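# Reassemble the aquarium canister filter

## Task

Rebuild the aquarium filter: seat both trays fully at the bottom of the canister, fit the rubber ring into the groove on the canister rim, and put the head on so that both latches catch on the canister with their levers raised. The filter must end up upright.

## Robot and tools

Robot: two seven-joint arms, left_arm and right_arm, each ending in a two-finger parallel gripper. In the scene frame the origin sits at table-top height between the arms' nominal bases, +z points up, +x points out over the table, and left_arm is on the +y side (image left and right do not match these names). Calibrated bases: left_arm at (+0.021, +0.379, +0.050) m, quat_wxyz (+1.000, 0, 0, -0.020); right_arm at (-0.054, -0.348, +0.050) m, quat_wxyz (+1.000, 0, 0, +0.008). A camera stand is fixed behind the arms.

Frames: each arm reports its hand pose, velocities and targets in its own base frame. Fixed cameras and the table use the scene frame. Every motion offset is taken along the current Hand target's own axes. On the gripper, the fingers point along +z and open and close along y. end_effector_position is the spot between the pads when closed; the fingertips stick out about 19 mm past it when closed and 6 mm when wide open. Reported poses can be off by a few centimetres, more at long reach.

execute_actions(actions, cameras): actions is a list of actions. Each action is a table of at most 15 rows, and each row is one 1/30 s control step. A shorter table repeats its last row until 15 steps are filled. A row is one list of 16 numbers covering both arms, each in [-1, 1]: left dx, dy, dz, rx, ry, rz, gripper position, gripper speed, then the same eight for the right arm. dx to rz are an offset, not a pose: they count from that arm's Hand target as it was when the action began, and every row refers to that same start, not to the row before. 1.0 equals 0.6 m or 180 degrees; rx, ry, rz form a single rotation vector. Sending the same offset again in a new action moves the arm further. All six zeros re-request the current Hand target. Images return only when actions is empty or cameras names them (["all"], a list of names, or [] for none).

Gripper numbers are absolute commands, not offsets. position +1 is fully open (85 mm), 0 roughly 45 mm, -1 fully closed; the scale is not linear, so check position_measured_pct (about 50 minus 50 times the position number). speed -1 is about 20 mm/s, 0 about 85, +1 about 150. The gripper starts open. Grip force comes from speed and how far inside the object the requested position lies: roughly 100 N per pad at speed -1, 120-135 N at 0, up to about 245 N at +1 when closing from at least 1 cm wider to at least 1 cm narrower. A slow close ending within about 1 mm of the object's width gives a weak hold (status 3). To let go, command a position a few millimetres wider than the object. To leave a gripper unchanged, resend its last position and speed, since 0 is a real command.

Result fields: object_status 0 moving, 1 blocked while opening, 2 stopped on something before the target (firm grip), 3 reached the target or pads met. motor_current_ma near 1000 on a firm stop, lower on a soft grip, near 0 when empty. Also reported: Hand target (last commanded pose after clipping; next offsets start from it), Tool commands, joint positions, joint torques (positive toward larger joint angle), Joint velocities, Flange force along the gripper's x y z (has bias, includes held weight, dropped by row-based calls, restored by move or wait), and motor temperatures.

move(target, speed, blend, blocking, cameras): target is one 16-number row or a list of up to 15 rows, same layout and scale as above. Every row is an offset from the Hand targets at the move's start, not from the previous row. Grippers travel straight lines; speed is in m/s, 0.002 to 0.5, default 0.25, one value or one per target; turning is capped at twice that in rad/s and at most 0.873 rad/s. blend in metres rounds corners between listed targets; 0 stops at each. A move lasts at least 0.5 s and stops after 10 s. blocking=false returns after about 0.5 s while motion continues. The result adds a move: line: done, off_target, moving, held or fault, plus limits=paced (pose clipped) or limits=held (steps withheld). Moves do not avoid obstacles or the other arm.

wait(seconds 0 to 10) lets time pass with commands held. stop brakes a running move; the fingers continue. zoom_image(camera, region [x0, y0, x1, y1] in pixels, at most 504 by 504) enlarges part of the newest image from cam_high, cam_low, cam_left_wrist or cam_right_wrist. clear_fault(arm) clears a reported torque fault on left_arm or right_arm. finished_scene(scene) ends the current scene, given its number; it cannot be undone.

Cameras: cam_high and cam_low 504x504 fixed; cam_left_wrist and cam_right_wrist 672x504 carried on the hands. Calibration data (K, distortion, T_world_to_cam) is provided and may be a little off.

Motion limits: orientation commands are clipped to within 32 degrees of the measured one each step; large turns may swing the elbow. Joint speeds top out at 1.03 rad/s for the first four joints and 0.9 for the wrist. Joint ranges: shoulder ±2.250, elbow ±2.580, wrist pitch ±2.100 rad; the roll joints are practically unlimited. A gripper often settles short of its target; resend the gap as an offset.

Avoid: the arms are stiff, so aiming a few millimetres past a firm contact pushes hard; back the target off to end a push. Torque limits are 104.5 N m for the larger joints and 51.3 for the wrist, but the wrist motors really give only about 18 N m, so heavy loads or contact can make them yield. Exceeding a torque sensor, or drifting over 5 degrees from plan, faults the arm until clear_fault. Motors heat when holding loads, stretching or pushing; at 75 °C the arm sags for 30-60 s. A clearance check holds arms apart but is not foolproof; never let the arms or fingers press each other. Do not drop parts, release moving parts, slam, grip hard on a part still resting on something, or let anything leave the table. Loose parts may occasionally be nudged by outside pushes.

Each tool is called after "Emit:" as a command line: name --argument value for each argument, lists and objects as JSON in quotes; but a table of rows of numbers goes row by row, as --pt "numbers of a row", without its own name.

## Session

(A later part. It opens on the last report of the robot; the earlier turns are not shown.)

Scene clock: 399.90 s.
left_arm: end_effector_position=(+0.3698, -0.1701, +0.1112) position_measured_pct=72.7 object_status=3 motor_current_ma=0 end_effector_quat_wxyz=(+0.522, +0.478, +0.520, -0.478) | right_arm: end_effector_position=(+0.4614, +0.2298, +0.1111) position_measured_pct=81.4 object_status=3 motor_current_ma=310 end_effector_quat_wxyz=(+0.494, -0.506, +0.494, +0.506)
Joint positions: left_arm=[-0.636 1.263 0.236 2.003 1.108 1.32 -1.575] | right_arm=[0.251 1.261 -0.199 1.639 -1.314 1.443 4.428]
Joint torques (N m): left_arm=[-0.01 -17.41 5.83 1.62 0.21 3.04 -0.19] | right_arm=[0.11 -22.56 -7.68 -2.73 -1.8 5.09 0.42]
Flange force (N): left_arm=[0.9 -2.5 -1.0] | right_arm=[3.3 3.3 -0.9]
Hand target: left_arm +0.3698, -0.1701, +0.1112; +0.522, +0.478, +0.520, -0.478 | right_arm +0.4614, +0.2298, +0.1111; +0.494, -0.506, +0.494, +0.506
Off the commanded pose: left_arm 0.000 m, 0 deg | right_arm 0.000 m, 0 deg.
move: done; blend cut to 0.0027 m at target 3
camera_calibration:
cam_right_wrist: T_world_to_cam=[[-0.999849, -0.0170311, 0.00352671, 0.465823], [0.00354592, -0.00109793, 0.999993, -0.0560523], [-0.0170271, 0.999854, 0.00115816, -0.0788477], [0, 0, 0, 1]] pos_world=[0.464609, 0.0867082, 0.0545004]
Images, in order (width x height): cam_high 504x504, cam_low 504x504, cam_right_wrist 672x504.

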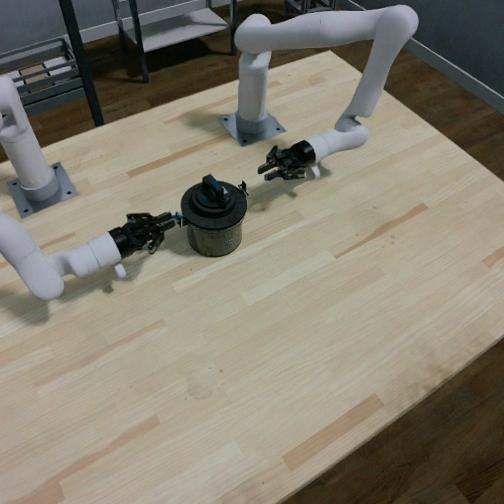

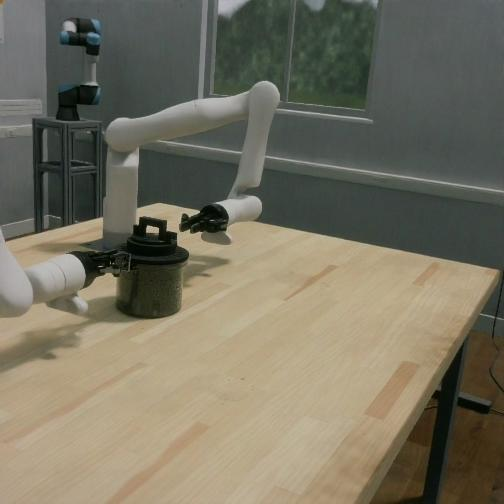

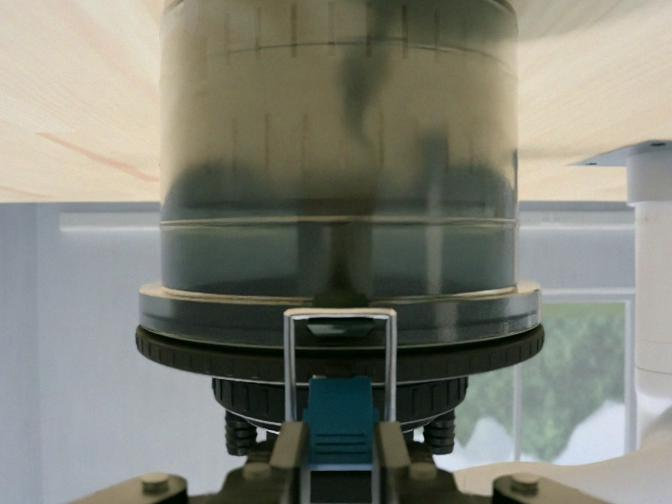

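Emit:
move --pt "0 0 0 0 0 0 -0.45 -1 -0.006 0 0.0067 0 0 0 -0.635 -1" --pt "0 0 0 0 0 0 -0.45 -1 -0.01 0 0.0147 0 0 0 -0.635 -1" --speed 0.02 --blend '[0.003,0]' --cameras '["cam_right_wrist","cam_low","cam_high"]'

Emit:
zoom_image --camera "cam_right_wrist" --region '[200, 250, 460, 484]'

Emit:
zoom_image --camera "cam_low" --region '[80, 210, 180, 310]'

Emit:
zoom_image --camera "cam_high" --region '[130, 180, 230, 260]'

Scene clock: 401.50 s.
left_arm: end_effector_position=(+0.3698, -0.1701, +0.1112) position_measured_pct=72.7 object_status=3 motor_current_ma=0 end_effector_quat_wxyz=(+0.522, +0.478, +0.520, -0.478) | right_arm: end_effector_position=(+0.4612, +0.2386, +0.1170) position_measured_pct=81.4 object_status=3 motor_current_ma=310 end_effector_quat_wxyz=(+0.494, -0.506, +0.494, +0.506)
Joint positions: left_arm=[-0.636 1.263 0.236 2.003 1.108 1.32 -1.575] | right_arm=[0.239 1.247 -0.208 1.652 -1.329 1.431 4.427]
Joint torques (N m): left_arm=[0 -17.34 5.75 1.61 0.22 3.02 -0.21] | right_arm=[-1.15 -21.23 -7.74 -2.97 -1.75 3.99 0.41]
Flange force (N): left_arm=[0.7 -2.4 -1.0] | right_arm=[-0.1 4.5 -4.2]
Hand target: left_arm +0.3698, -0.1701, +0.1112; +0.522, +0.478, +0.520, -0.478 | right_arm +0.4612, +0.2386, +0.1171; +0.494, -0.506, +0.494, +0.506
Off the commanded pose: left_arm 0.000 m, 0 deg | right_arm 0.000 m, 0 deg.
move: done; blend cut to 0.0027 m at target 1
camera_calibration:
cam_right_wrist: T_world_to_cam=[[-0.99985, -0.0169312, 0.00352794, 0.465742], [0.00354704, -0.00109829, 0.999993, -0.0620425], [-0.0169272, 0.999856, 0.00115818, -0.0876034], [0, 0, 0, 1]] pos_world=[0.464409, 0.0954082, 0.0605004]
Images, in order (width x height): cam_high 504x504, cam_low 504x504, cam_right_wrist 672x504.

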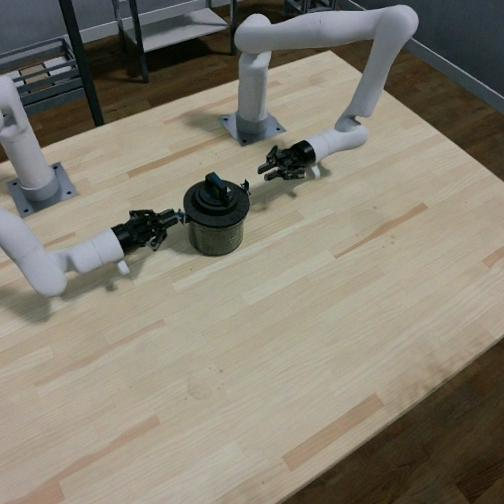

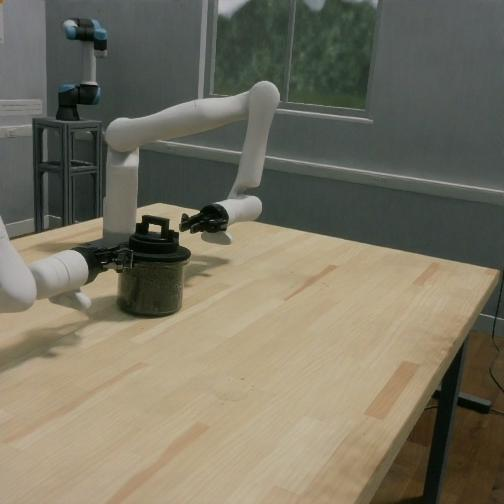

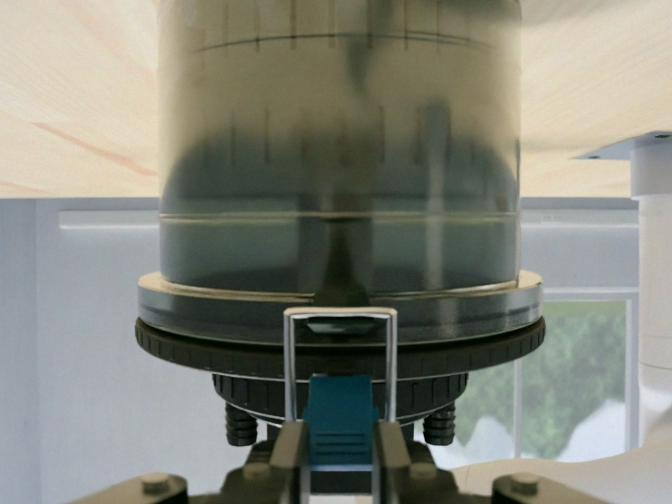

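Scaled by 1.938.

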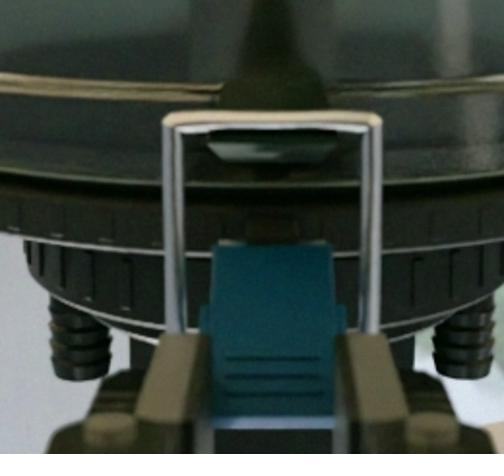

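Scaled by 5.040.

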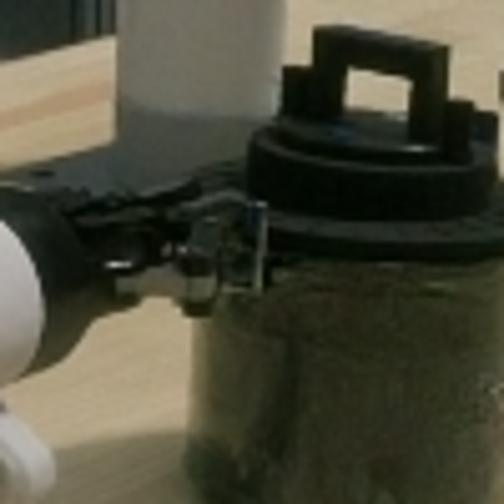

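Scaled by 5.040.

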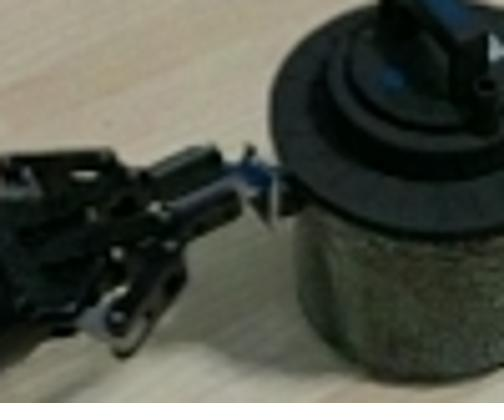

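Emit:
zoom_image --camera "cam_low" --region '[90, 190, 230, 340]'

Emit:
execute_actions --actions '[]' --cameras '["cam_left_wrist","cam_right_wrist"]'

Scaled by 3.360.

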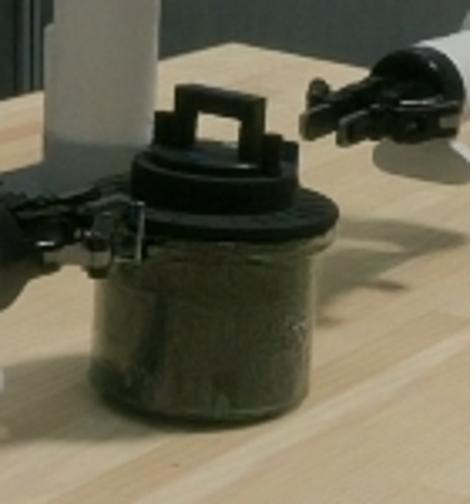

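Scene clock: 402.27 s.
left_arm: end_effector_position=(+0.3698, -0.1701, +0.1112) position_measured_pct=72.7 object_status=3 motor_current_ma=0 end_effector_quat_wxyz=(+0.522, +0.478, +0.520, -0.478) | right_arm: end_effector_position=(+0.4612, +0.2386, +0.1171) position_measured_pct=81.4 object_status=3 motor_current_ma=310 end_effector_quat_wxyz=(+0.494, -0.506, +0.494, +0.506)
Joint positions: left_arm=[-0.636 1.263 0.236 2.003 1.108 1.32 -1.575] | right_arm=[0.239 1.247 -0.208 1.652 -1.329 1.431 4.427]
Joint velocities: within noise
Joint torques (N m): left_arm=[0.06 -17.34 5.8 1.59 0.18 3.02 -0.22] | right_arm=[-1.45 -21.3 -7.66 -2.98 -1.58 4.1 0.43]
Motor temperatures (°C): left_arm=[37 36 32 36 37 42 48] | right_arm=[37 40 36 35 51 49 38]
Flange force (N): left_arm=[0.7 -2.5 -1.0] | right_arm=[0.0 4.7 -4.1]
Hand target: left_arm +0.3698, -0.1701, +0.1112; +0.522, +0.478, +0.520, -0.478 | right_arm +0.4612, +0.2386, +0.1171; +0.494, -0.506, +0.494, +0.506
Tool commands: left_gripper/position=-0.45 left_gripper/speed=-1.0 right_gripper/position=-0.635 right_gripper/speed=-1.0
Off the commanded pose: left_arm 0.000 m, 0 deg | right_arm 0.000 m, 0 deg.
camera_calibration:
cam_left_wrist: T_world_to_cam=[[0.993001, 0.117374, -0.0131169, -0.350488], [0.0116307, 0.0133384, 0.999843, -0.0581004], [0.117531, -0.992998, 0.0118799, -0.064231], [0, 0, 0, 1]] pos_world=[0.35626, -0.0218679, 0.054257]
cam_right_wrist: T_world_to_cam=[[-0.999849, -0.0170311, 0.00352671, 0.465752], [0.00354592, -0.00109793, 0.999993, -0.0620419], [-0.0170271, 0.999854, 0.00115816, -0.0876568], [0, 0, 0, 1]] pos_world=[0.464409, 0.0955082, 0.0605004]
Images, in order (width x height): cam_left_wrist 672x504, cam_right_wrist 672x504.

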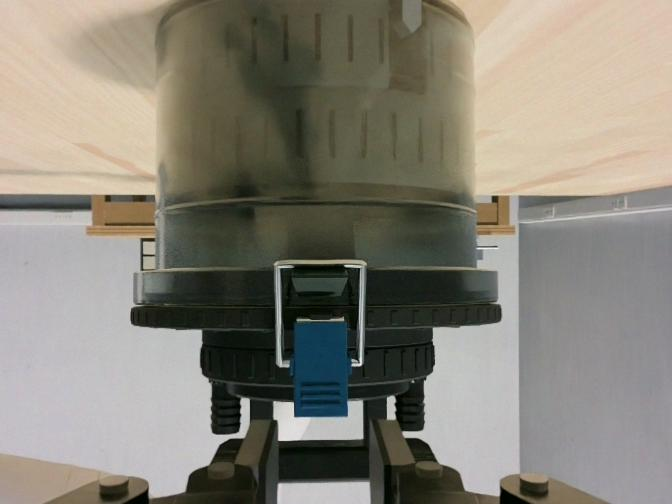

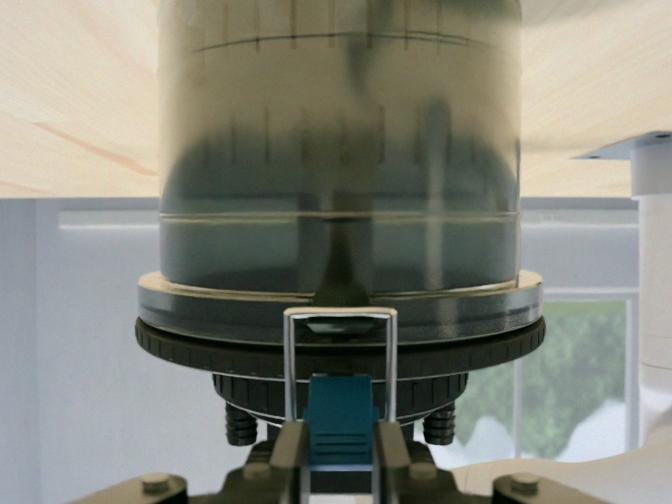

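Emit:
move --pt "0 0 0 0 0 0 -0.45 -1 0.01 0 -0.0147 0 0 0 -0.635 -1" --pt "0 0 -0.1 0 0 0 0.2 -0.5 0.012 0 -0.0177 0 0 0 -0.635 -1" --speed 0.03 --cameras '["cam_right_wrist","cam_low","cam_left_wrist"]'

Emit:
zoom_image --camera "cam_low" --region '[90, 190, 230, 340]'

Scene clock: 407.23 s.
left_arm: end_effector_position=(+0.3646, -0.1103, +0.1111) position_measured_pct=39.8 object_status=0 motor_current_ma=0 end_effector_quat_wxyz=(+0.522, +0.478, +0.520, -0.478) | right_arm: end_effector_position=(+0.4614, +0.2280, +0.1099) position_measured_pct=81.4 object_status=3 motor_current_ma=310 end_effector_quat_wxyz=(+0.494, -0.506, +0.494, +0.506)
Joint positions: left_arm=[-0.727 1.247 0.172 1.933 0.984 1.417 -1.511] | right_arm=[0.254 1.264 -0.198 1.636 -1.311 1.445 4.428]
Joint torques (N m): left_arm=[0.04 -17.85 5.12 1.27 0.39 3.03 -0.19] | right_arm=[0.33 -22.82 -7.54 -3.2 -1.84 5.16 0.42]
Flange force (N): left_arm=[0.8 -2.3 -0.5] | right_arm=[3.2 4.8 -0.1]
Hand target: left_arm +0.3646, -0.1103, +0.1111; +0.522, +0.478, +0.520, -0.478 | right_arm +0.4614, +0.2280, +0.1099; +0.494, -0.506, +0.494, +0.506
Off the commanded pose: left_arm 0.000 m, 0 deg | right_arm 0.000 m, 0 deg.
move: done
camera_calibration:
cam_left_wrist: T_world_to_cam=[[0.993013, 0.117276, -0.0131153, -0.352346], [0.0116304, 0.0133372, 0.999843, -0.0587374], [0.117432, -0.99301, 0.0118801, -0.00420228], [0, 0, 0, 1]] pos_world=[0.35106, 0.0379321, 0.054157]
cam_right_wrist: T_world_to_cam=[[-0.999849, -0.0170312, 0.003528, 0.465897], [0.00354721, -0.00109792, 0.999993, -0.0548553], [-0.0170272, 0.999854, 0.00115816, -0.0770449], [0, 0, 0, 1]] pos_world=[0.464709, 0.0849082, 0.0533004]
Images, in order (width x height): cam_low 504x504, cam_left_wrist 672x504, cam_right_wrist 672x504.

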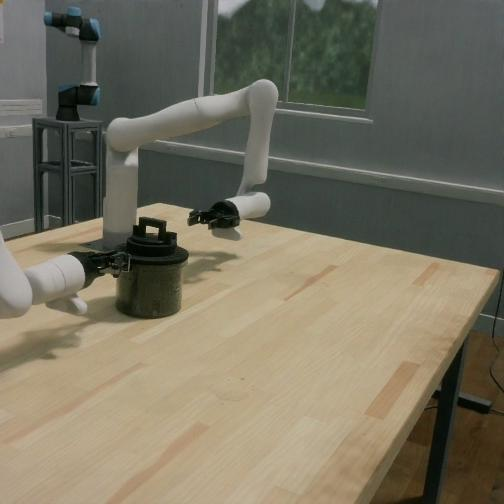

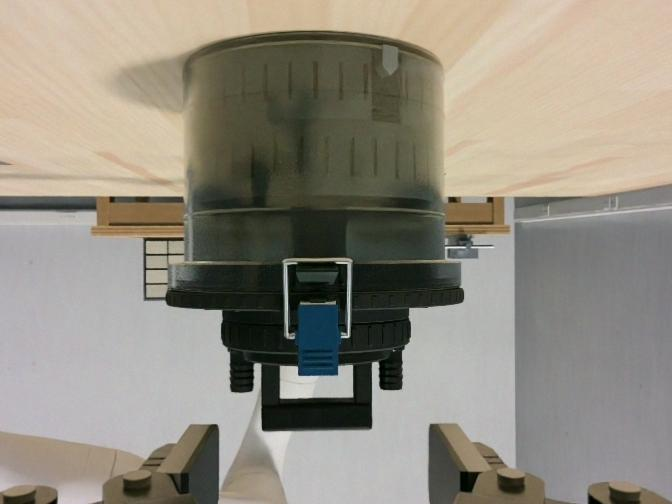

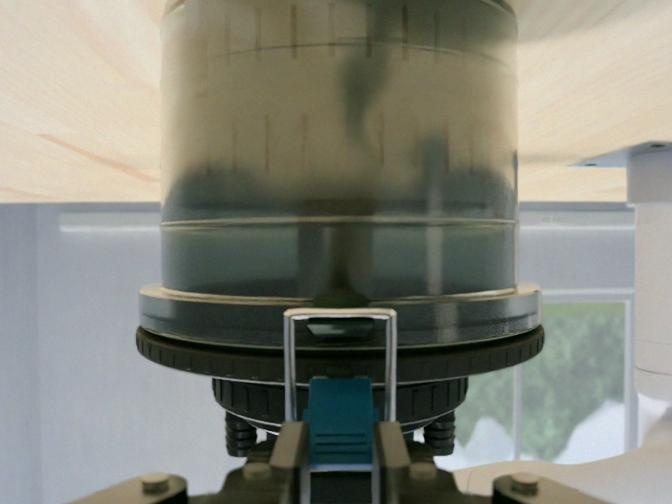

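Scaled by 3.360.

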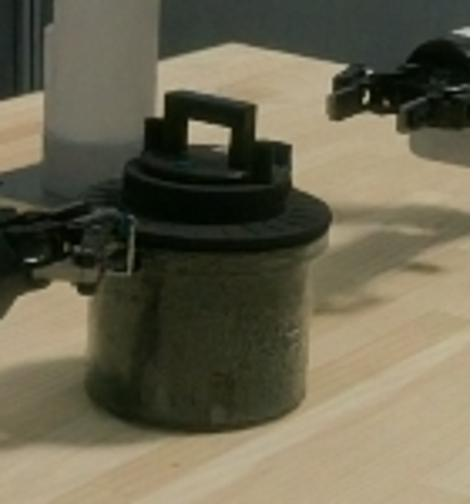

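Emit:
move --target '[0,0,0,0,0,0,0.2,-0.5,0.006,0,-0.002,0,0,0,-0.635,-1]' --speed 0.03 --cameras '["cam_right_wrist","cam_low","cam_left_wrist"]'

Emit:
zoom_image --camera "cam_left_wrist" --region '[150, 230, 480, 450]'

Scene clock: 408.37 s.
left_arm: end_effector_position=(+0.3646, -0.1103, +0.1111) position_measured_pct=39.8 object_status=3 motor_current_ma=0 end_effector_quat_wxyz=(+0.522, +0.478, +0.520, -0.478) | right_arm: end_effector_position=(+0.4614, +0.2268, +0.1063) position_measured_pct=81.4 object_status=3 motor_current_ma=310 end_effector_quat_wxyz=(+0.494, -0.506, +0.494, +0.506)
Joint positions: left_arm=[-0.727 1.247 0.172 1.933 0.984 1.417 -1.511] | right_arm=[0.255 1.272 -0.196 1.631 -1.309 1.447 4.43]
Joint torques (N m): left_arm=[-0.07 -17.88 5.23 1.21 0.39 3.07 -0.22] | right_arm=[-1.42 -21.28 -7.63 -2.72 -1.66 4.19 0.39]
Flange force (N): left_arm=[0.8 -2.4 -0.3] | right_arm=[-0.1 4.6 -4.1]
Hand target: left_arm +0.3646, -0.1103, +0.1111; +0.522, +0.478, +0.520, -0.478 | right_arm +0.4615, +0.2268, +0.1063; +0.494, -0.506, +0.494, +0.506
Off the commanded pose: left_arm 0.000 m, 0 deg | right_arm 0.000 m, 0 deg.
move: done
camera_calibration:
cam_left_wrist: T_world_to_cam=[[0.993013, 0.117276, -0.0131153, -0.352346], [0.0116304, 0.0133372, 0.999843, -0.0587374], [0.117432, -0.99301, 0.0118801, -0.00420228], [0, 0, 0, 1]] pos_world=[0.35106, 0.0379321, 0.054157]
cam_right_wrist: T_world_to_cam=[[-0.999849, -0.0170311, 0.00352671, 0.465889], [0.00354592, -0.00109793, 0.999993, -0.051356], [-0.0170271, 0.999854, 0.00115816, -0.075841], [0, 0, 0, 1]] pos_world=[0.464709, 0.0837082, 0.0498004]
Images, in order (width x height): cam_low 504x504, cam_left_wrist 672x504, cam_right_wrist 672x504.

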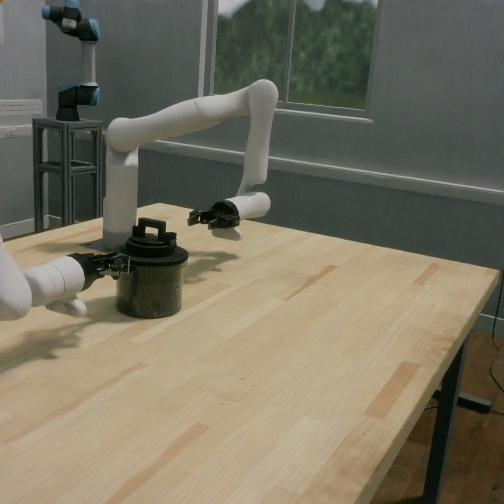

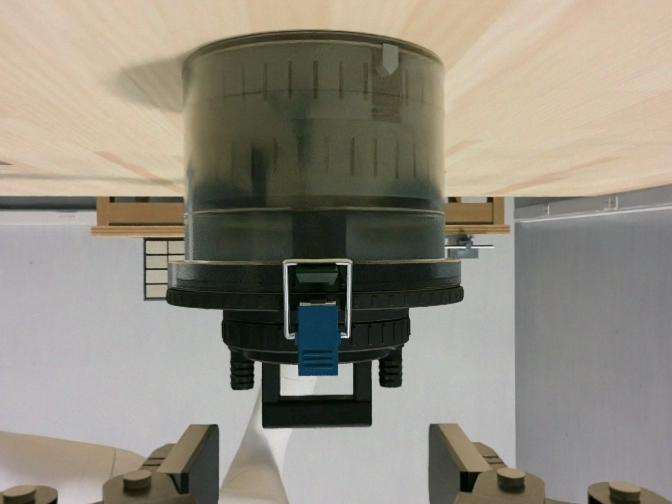

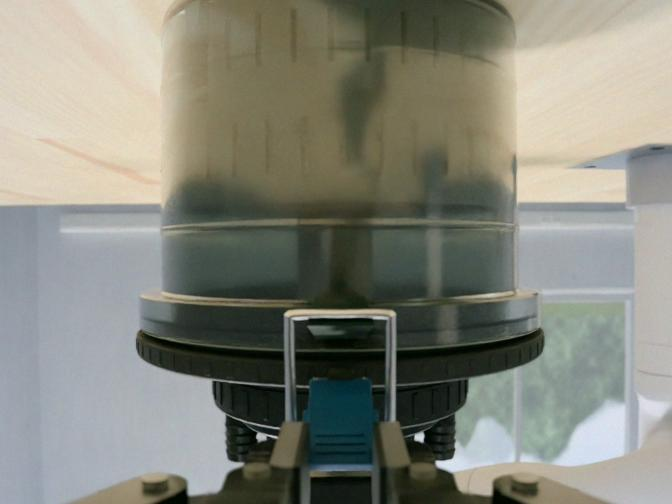

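Scaled by 1.527.

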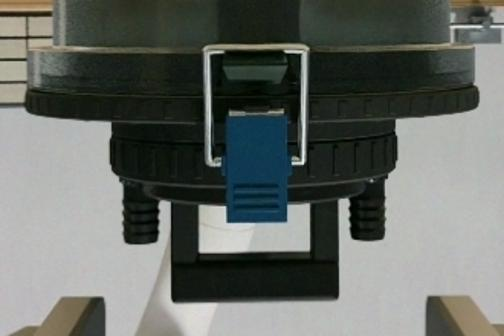

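Emit:
move --target '[0,0,0,0,0,0,0.2,-0.5,0.006,0,-0.001,0,0,0,-0.635,-1]' --speed 0.03 --cameras '["cam_right_wrist"]'

Emit:
zoom_image --camera "cam_right_wrist" --region '[200, 250, 460, 484]'

Scene clock: 411.70 s.
left_arm: end_effector_position=(+0.3646, -0.1103, +0.1111) position_measured_pct=39.8 object_status=3 motor_current_ma=0 end_effector_quat_wxyz=(+0.522, +0.478, +0.520, -0.478) | right_arm: end_effector_position=(+0.4615, +0.2262, +0.1027) position_measured_pct=81.4 object_status=3 motor_current_ma=310 end_effector_quat_wxyz=(+0.494, -0.506, +0.494, +0.506)
Joint positions: left_arm=[-0.727 1.247 0.172 1.933 0.984 1.417 -1.511] | right_arm=[0.256 1.28 -0.195 1.625 -1.307 1.447 4.433]
Joint torques (N m): left_arm=[-0.01 -17.85 5.16 1.25 0.39 3 -0.23] | right_arm=[-2.06 -18.48 -5.39 -2.57 -0.96 1.83 0.38]
Flange force (N): left_arm=[0.7 -2.2 -0.5] | right_arm=[-7.4 4.6 -5.4]
Hand target: left_arm +0.3646, -0.1103, +0.1111; +0.522, +0.478, +0.520, -0.478 | right_arm +0.4615, +0.2262, +0.1027; +0.494, -0.506, +0.494, +0.506
Off the commanded pose: left_arm 0.000 m, 0 deg | right_arm 0.000 m, 0 deg.
move: done
camera_calibration:
cam_right_wrist: T_world_to_cam=[[-0.999849, -0.0170311, 0.00352671, 0.465891], [0.00354592, -0.00109793, 0.999993, -0.0477567], [-0.0170271, 0.999854, 0.00115816, -0.075237], [0, 0, 0, 1]] pos_world=[0.464709, 0.0831082, 0.0462004]
Images, in order (width x height): cam_right_wrist 672x504.

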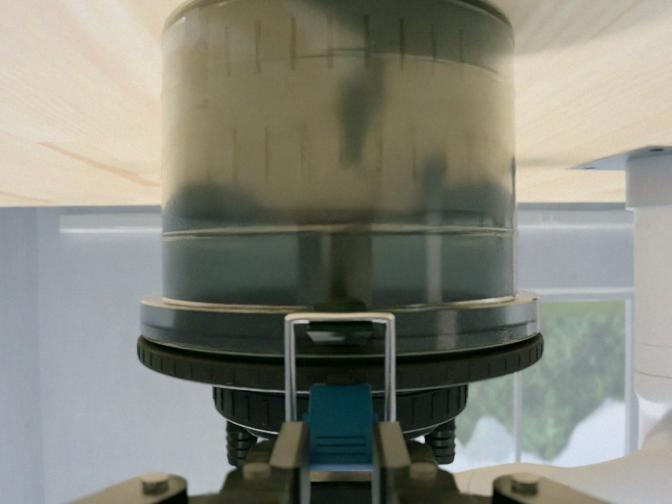

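Scaled by 1.938.

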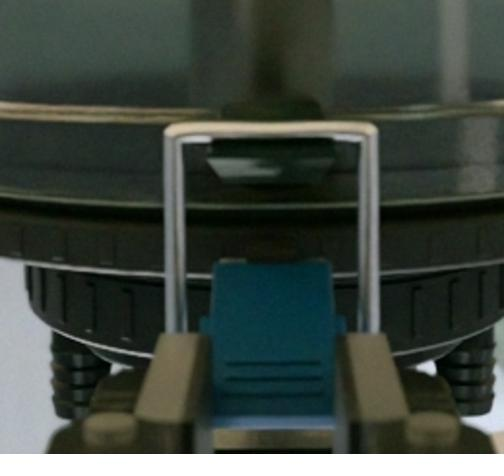

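Emit:
move --pt "-0.3 0 0 0 0 0 -0.9 0 0 0 0 0 0 0 -0.635 -1" --pt "-0.32 0.02 0.1 0 0.5 0 -0.9 0 0 0 0 0 0 0 -0.635 -1" --pt "-0.25 0.0413 0.375 0 0.5 0 -0.9 0 0 0 0 0 0 0 -0.635 -1" --speed '[0.2,0.35,0.15]' --blend '[0.04,0.03,0]' --cameras '["all"]'

Scene clock: 418.60 s.
left_arm: end_effector_position=(+0.4085, -0.3321, +0.2615) position_measured_pct=94.8 object_status=3 motor_current_ma=0 end_effector_quat_wxyz=(+0.001, +0.676, +0.737, +0.000) | right_arm: end_effector_position=(+0.4615, +0.2262, +0.1027) position_measured_pct=81.4 object_status=3 motor_current_ma=310 end_effector_quat_wxyz=(+0.494, -0.506, +0.494, +0.506)
Joint positions: left_arm=[0.435 0.565 0.358 1.262 -0.195 1.344 0.872] | right_arm=[0.256 1.28 -0.195 1.625 -1.307 1.447 4.433]
Joint torques (N m): left_arm=[0.06 -19.97 2.95 -9.25 0.24 0.31 -0.19] | right_arm=[-2.09 -18.61 -5.45 -2.69 -0.94 1.84 0.4]
Flange force (N): left_arm=[0.3 -0.5 2.8] | right_arm=[-7.2 4.9 -5.3]
Hand target: left_arm +0.4085, -0.3321, +0.2615; +0.001, +0.676, +0.737, +0.000 | right_arm +0.4615, +0.2262, +0.1027; +0.494, -0.506, +0.494, +0.506
Off the commanded pose: left_arm 0.000 m, 0 deg | right_arm 0.000 m, 0 deg.
move: done
camera_calibration:
cam_left_wrist: T_world_to_cam=[[0.994197, 0.10241, 0.0329211, -0.385422], [0.102053, -0.994702, 0.0123724, -0.32013], [0.0340138, -0.00894091, -0.999381, 0.393915], [0, 0, 0, 1]] pos_world=[0.402457, -0.275441, 0.410321]
cam_right_wrist: T_world_to_cam=[[-0.999849, -0.0170311, 0.00352671, 0.465891], [0.00354592, -0.00109793, 0.999993, -0.0477567], [-0.0170271, 0.999854, 0.00115816, -0.075237], [0, 0, 0, 1]] pos_world=[0.464709, 0.0831082, 0.0462004]

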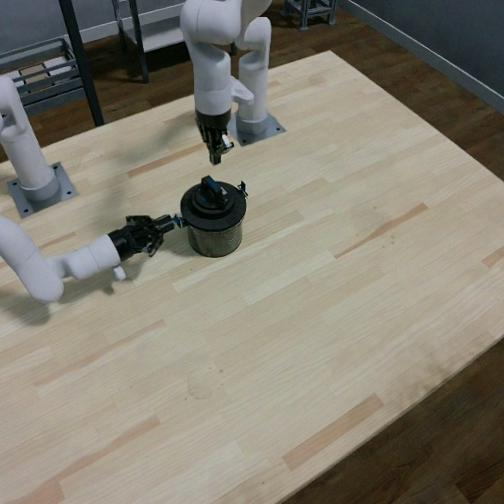

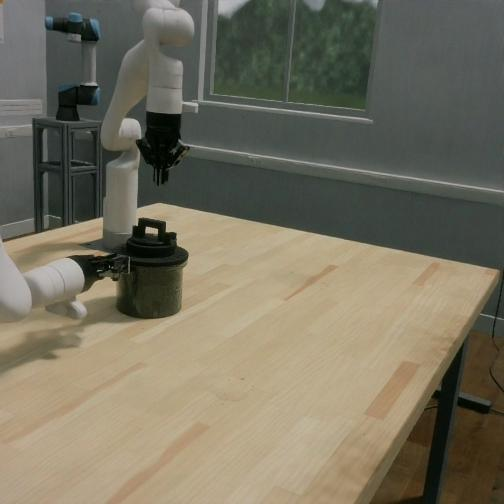

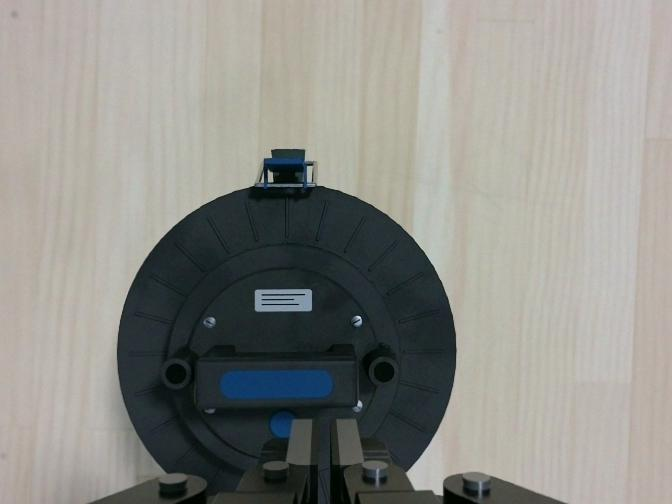

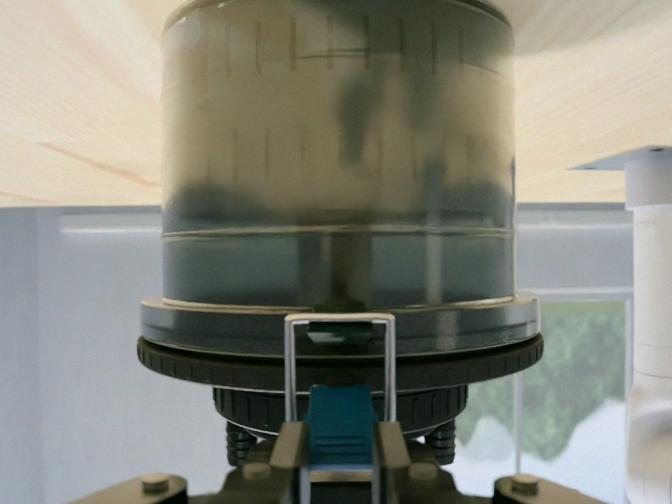

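Emit:
move --pt "0.0097 -0.0313 0.03 0 0 0 -0.9 0 0 0 0 0 0 0 -0.635 -1" --pt "0.0097 -0.0313 0.12 0 0 0 -0.9 0 0 0 0 0 0 0 -0.635 -1" --speed 0.06 --blend '[0.01,0]' --cameras '["cam_left_wrist","cam_low"]'

Emit:
zoom_image --camera "cam_low" --region '[90, 170, 230, 320]'

Scene clock: 421.70 s.
left_arm: end_effector_position=(+0.3895, -0.3280, +0.1895) position_measured_pct=94.8 object_status=3 motor_current_ma=0 end_effector_quat_wxyz=(+0.001, +0.676, +0.737, +0.000) | right_arm: end_effector_position=(+0.4615, +0.2262, +0.1027) position_measured_pct=81.4 object_status=3 motor_current_ma=310 end_effector_quat_wxyz=(+0.494, -0.506, +0.494, +0.506)
Joint positions: left_arm=[0.443 0.586 0.343 1.472 -0.209 1.117 0.912] | right_arm=[0.256 1.28 -0.195 1.625 -1.307 1.447 4.433]
Joint torques (N m): left_arm=[0 -19.27 2.98 -8.79 0.2 0.07 -0.13] | right_arm=[-2.07 -18.62 -5.5 -2.66 -0.94 1.84 0.4]
Flange force (N): left_arm=[1.2 -1.5 2.4] | right_arm=[-7.2 4.8 -5.4]
Hand target: left_arm +0.3895, -0.3280, +0.1894; +0.001, +0.676, +0.737, +0.000 | right_arm +0.4615, +0.2262, +0.1027; +0.494, -0.506, +0.494, +0.506
Off the commanded pose: left_arm 0.000 m, 0 deg | right_arm 0.000 m, 0 deg.
move: done
camera_calibration:
cam_left_wrist: T_world_to_cam=[[0.994208, 0.102309, 0.0329229, -0.364604], [0.101951, -0.994713, 0.0123698, -0.313284], [0.0340143, -0.00894162, -0.999381, 0.322641], [0, 0, 0, 1]] pos_world=[0.383457, -0.271441, 0.338321]
Images, in order (width x height): cam_low 504x504, cam_left_wrist 672x504.

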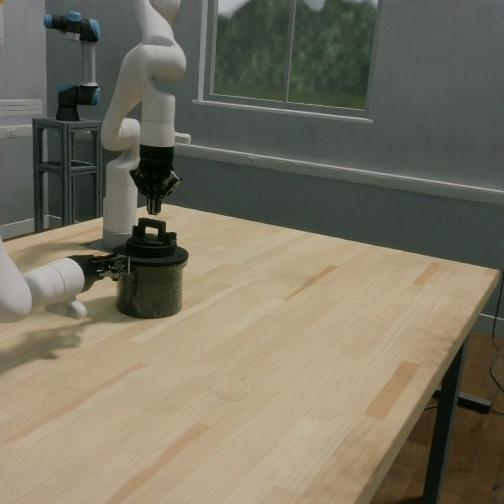

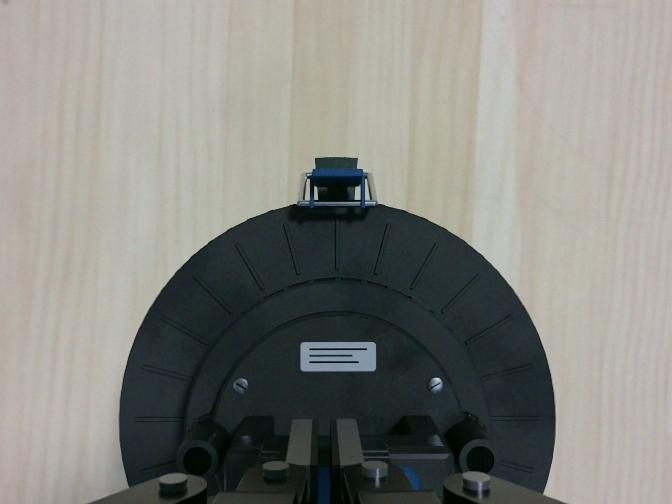

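Scaled by 3.360.

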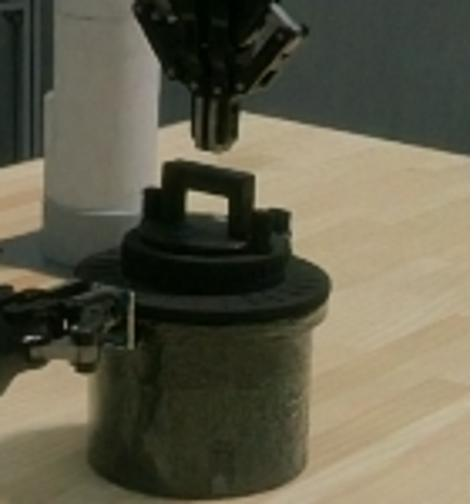

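Emit:
move --pt "0 0 0.0083 0 0 0 -0.9 0 0 0 0 0 0 0 -0.635 -1" --pt "0 0 0.0133 0 0 0 -0.9 0 0 0 0 0 0 0 -0.635 -1" --speed 0.015 --cameras '["cam_low"]'

Emit:
zoom_image --camera "cam_low" --region '[90, 170, 230, 320]'

Scene clock: 423.40 s.
left_arm: end_effector_position=(+0.3895, -0.3281, +0.1815) position_measured_pct=94.8 object_status=3 motor_current_ma=0 end_effector_quat_wxyz=(+0.001, +0.676, +0.737, +0.000) | right_arm: end_effector_position=(+0.4615, +0.2262, +0.1027) position_measured_pct=81.4 object_status=3 motor_current_ma=310 end_effector_quat_wxyz=(+0.494, -0.506, +0.494, +0.506)
Joint positions: left_arm=[0.445 0.595 0.34 1.484 -0.213 1.096 0.915] | right_arm=[0.256 1.28 -0.195 1.625 -1.307 1.447 4.433]
Joint torques (N m): left_arm=[0.08 -19.49 2.96 -8.41 0.23 0.17 -0.23] | right_arm=[-2.06 -18.59 -5.41 -2.69 -0.94 1.83 0.39]
Flange force (N): left_arm=[0.3 -0.7 2.4] | right_arm=[-7.3 4.9 -5.3]
Hand target: left_arm +0.3895, -0.3281, +0.1814; +0.001, +0.676, +0.737, +0.000 | right_arm +0.4615, +0.2262, +0.1027; +0.494, -0.506, +0.494, +0.506
Off the commanded pose: left_arm 0.000 m, 0 deg | right_arm 0.000 m, 0 deg.
move: done
Images, in order (width x height): cam_low 504x504.

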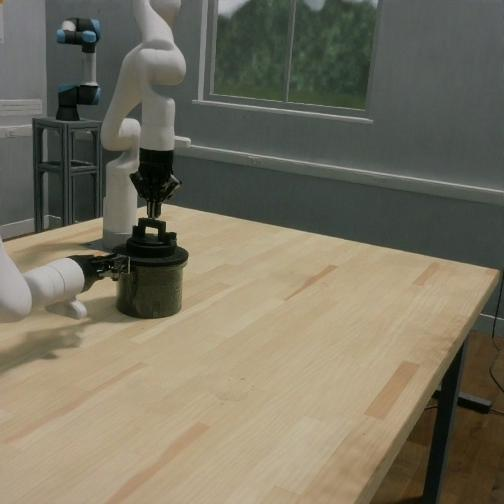

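Scaled by 3.360.

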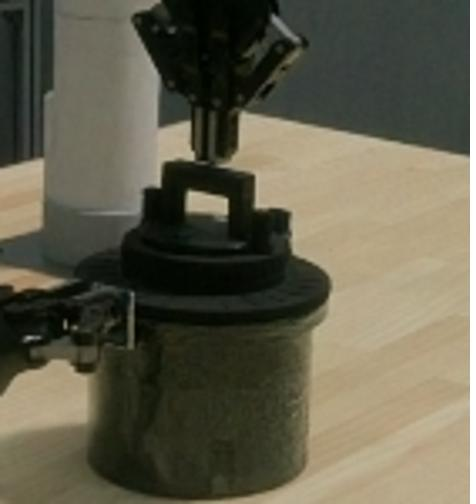

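Emit:
move --pt "0 0 0.005 0 0 0 -0.9 0 0 0 0 0 0 0 -0.635 -1" --pt "0 0 0.0067 0 0 0 -0.9 0 0 0 0 0 0 0 -0.635 -1" --speed 0.012 --cameras '[]'

Scene clock: 424.50 s.
left_arm: end_effector_position=(+0.3895, -0.3281, +0.1776) position_measured_pct=94.8 object_status=3 motor_current_ma=0 end_effector_quat_wxyz=(+0.001, +0.676, +0.737, +0.000) | right_arm: end_effector_position=(+0.4614, +0.2263, +0.1026) position_measured_pct=81.4 object_status=3 motor_current_ma=310 end_effector_quat_wxyz=(+0.493, -0.506, +0.494, +0.506)
Joint positions: left_arm=[0.445 0.599 0.339 1.49 -0.214 1.086 0.916] | right_arm=[0.255 1.28 -0.195 1.625 -1.307 1.447 4.433]
Joint torques (N m): left_arm=[-2.21 -3.87 -1.29 -0.22 -1.16 0.22 -0.2] | right_arm=[2.41 -22.37 -5.46 -2.83 -1.15 4.85 0.4]
Flange force (N): left_arm=[-1.9 -4.7 -29.5] | right_arm=[2.1 2.8 5.2]
Hand target: left_arm +0.3895, -0.3281, +0.1774; +0.001, +0.676, +0.737, +0.000 | right_arm +0.4615, +0.2262, +0.1027; +0.494, -0.506, +0.494, +0.506
Off the commanded pose: left_arm 0.000 m, 0 deg | right_arm 0.000 m, 0 deg.
move: done
No camera images: "cameras" was empty.

Emit:
move --pt "0 0 0 0 0 0 -0.9 0 -0.0085 0 0.0043 0 0 0 -0.635 -1" --pt "0 0 0 0 0 0 -0.9 0 -0.0153 0 0.0102 0 0 0 -0.635 -1" --speed 0.02 --blend '[0.003,0]' --cameras '["cam_right_wrist","cam_low","cam_left_wrist"]'

Emit:
zoom_image --camera "cam_right_wrist" --region '[200, 250, 460, 484]'

Scene clock: 426.23 s.
left_arm: end_effector_position=(+0.3895, -0.3280, +0.1774) position_measured_pct=94.8 object_status=3 motor_current_ma=0 end_effector_quat_wxyz=(+0.001, +0.676, +0.737, +0.000) | right_arm: end_effector_position=(+0.4613, +0.2323, +0.1118) position_measured_pct=81.4 object_status=3 motor_current_ma=310 end_effector_quat_wxyz=(+0.494, -0.506, +0.494, +0.506)
Joint positions: left_arm=[0.445 0.599 0.339 1.491 -0.214 1.085 0.916] | right_arm=[0.248 1.259 -0.202 1.642 -1.318 1.44 4.428]
Joint torques (N m): left_arm=[-3.29 -4.36 -2.56 -0.86 -1.79 0.14 -0.1] | right_arm=[2.57 -25.8 -8.7 -3.29 -1.87 7.96 0.39]
Flange force (N): left_arm=[-2.6 -6.8 -28.7] | right_arm=[10.9 3.8 6.1]
Hand target: left_arm +0.3895, -0.3281, +0.1774; +0.001, +0.676, +0.737, +0.000 | right_arm +0.4613, +0.2323, +0.1119; +0.494, -0.506, +0.494, +0.506
Off the commanded pose: left_arm 0.000 m, 0 deg | right_arm 0.000 m, 0 deg.
move: done; blend cut to 0.0027 m at target 1
camera_calibration:
cam_left_wrist: T_world_to_cam=[[0.994211, 0.102307, 0.0328337, -0.364178], [0.101954, -0.994714, 0.0122602, -0.3131], [0.0339145, -0.00884168, -0.999386, 0.310616], [0, 0, 0, 1]] pos_world=[0.383457, -0.271441, 0.326221]
cam_right_wrist: T_world_to_cam=[[-0.999849, -0.0170311, 0.00352671, 0.465863], [0.00354592, -0.00109793, 0.999993, -0.0568496], [-0.0170271, 0.999854, 0.00115816, -0.0813483], [0, 0, 0, 1]] pos_world=[0.464609, 0.0892082, 0.0553004]
Images, in order (width x height): cam_low 504x504, cam_left_wrist 672x504, cam_right_wrist 672x504.

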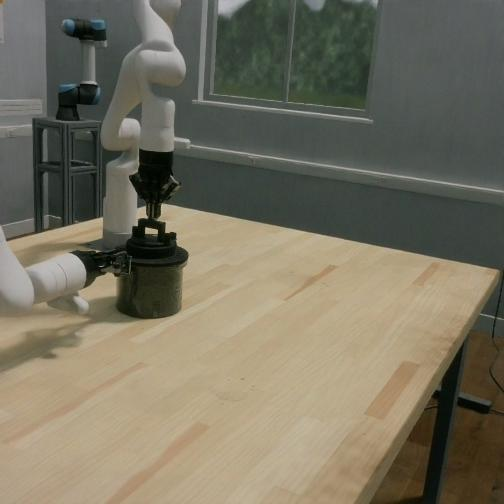

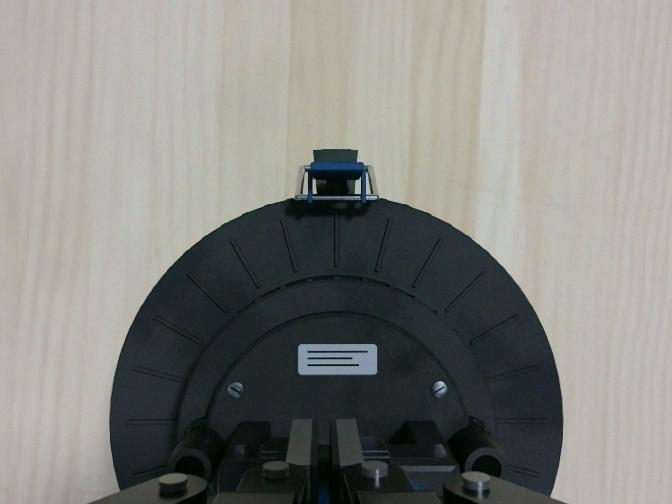

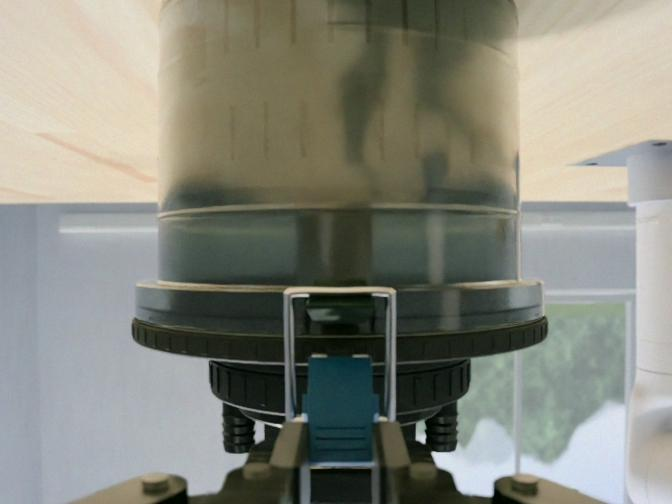

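Scaled by 1.938.

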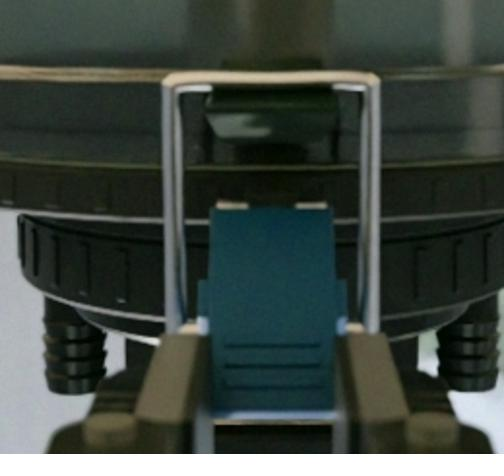

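Emit:
move --pt "0 0 0 0 0 0 -0.9 0 -0.006 0 0.0067 0 0 0 -0.635 -1" --pt "0 0 0 0 0 0 -0.9 0 -0.0095 0 0.0147 0 0 0 -0.635 -1" --speed 0.02 --blend '[0.003,0]' --cameras '["cam_right_wrist","cam_low","cam_left_wrist"]'

Emit:
zoom_image --camera "cam_right_wrist" --region '[200, 250, 460, 484]'

Scene clock: 427.63 s.
left_arm: end_effector_position=(+0.3895, -0.3280, +0.1774) position_measured_pct=94.8 object_status=3 motor_current_ma=0 end_effector_quat_wxyz=(+0.001, +0.676, +0.737, +0.000) | right_arm: end_effector_position=(+0.4611, +0.2411, +0.1175) position_measured_pct=81.4 object_status=3 motor_current_ma=310 end_effector_quat_wxyz=(+0.494, -0.506, +0.494, +0.506)
Joint positions: left_arm=[0.445 0.599 0.339 1.491 -0.214 1.085 0.916] | right_arm=[0.235 1.246 -0.211 1.654 -1.333 1.428 4.428]
Joint torques (N m): left_arm=[-1.38 -2.79 -0.7 0.15 -0.66 0.11 -0.18] | right_arm=[-2.39 -24.88 -11.59 -2.6 -2.34 7.42 0.39]
Flange force (N): left_arm=[0.0 -4.2 -31.3] | right_arm=[9.9 3.6 -5.7]
Hand target: left_arm +0.3895, -0.3281, +0.1774; +0.001, +0.676, +0.737, +0.000 | right_arm +0.4611, +0.2412, +0.1176; +0.494, -0.506, +0.494, +0.506
Off the commanded pose: left_arm 0.000 m, 0 deg | right_arm 0.000 m, 0 deg.
move: done; blend cut to 0.0026 m at target 1
camera_calibration:
cam_left_wrist: T_world_to_cam=[[0.994197, 0.10241, 0.0329211, -0.364173], [0.102053, -0.994702, 0.0123724, -0.313171], [0.0340138, -0.00894091, -0.999381, 0.310549], [0, 0, 0, 1]] pos_world=[0.383457, -0.271441, 0.326221]
cam_right_wrist: T_world_to_cam=[[-0.99985, -0.0169312, 0.00352794, 0.465784], [0.00354704, -0.00109829, 0.999993, -0.0625396], [-0.0169272, 0.999856, 0.00115818, -0.0902036], [0, 0, 0, 1]] pos_world=[0.464409, 0.0980082, 0.0610004]
Images, in order (width x height): cam_low 504x504, cam_left_wrist 672x504, cam_right_wrist 672x504.

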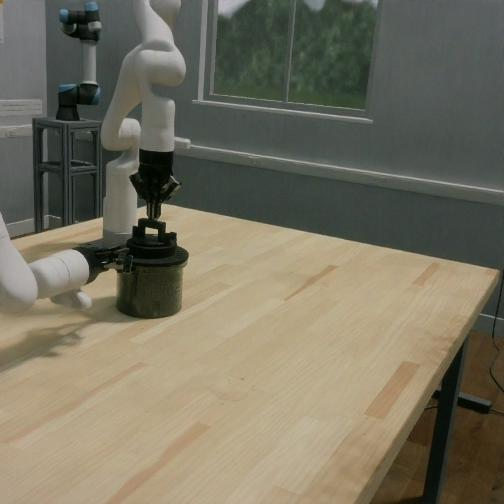

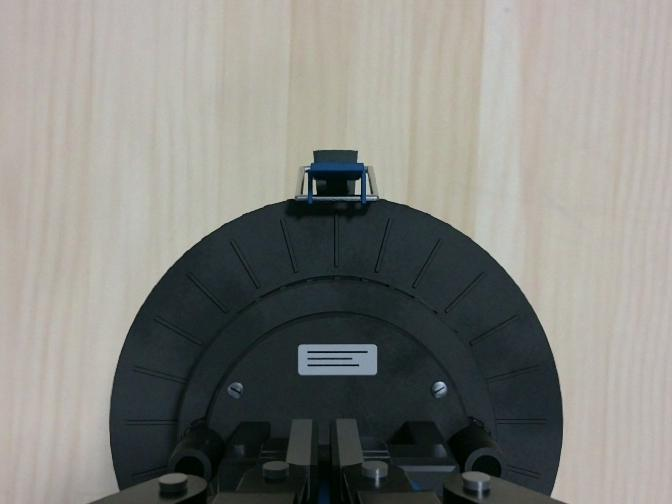

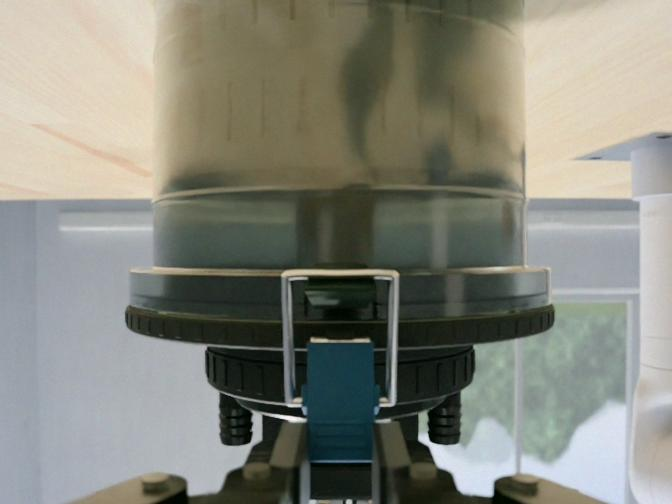

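Scaled by 1.938.

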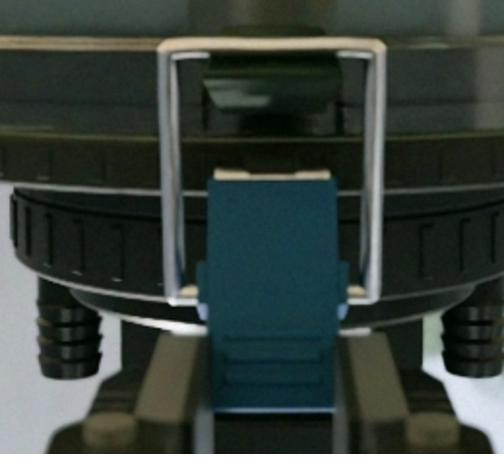

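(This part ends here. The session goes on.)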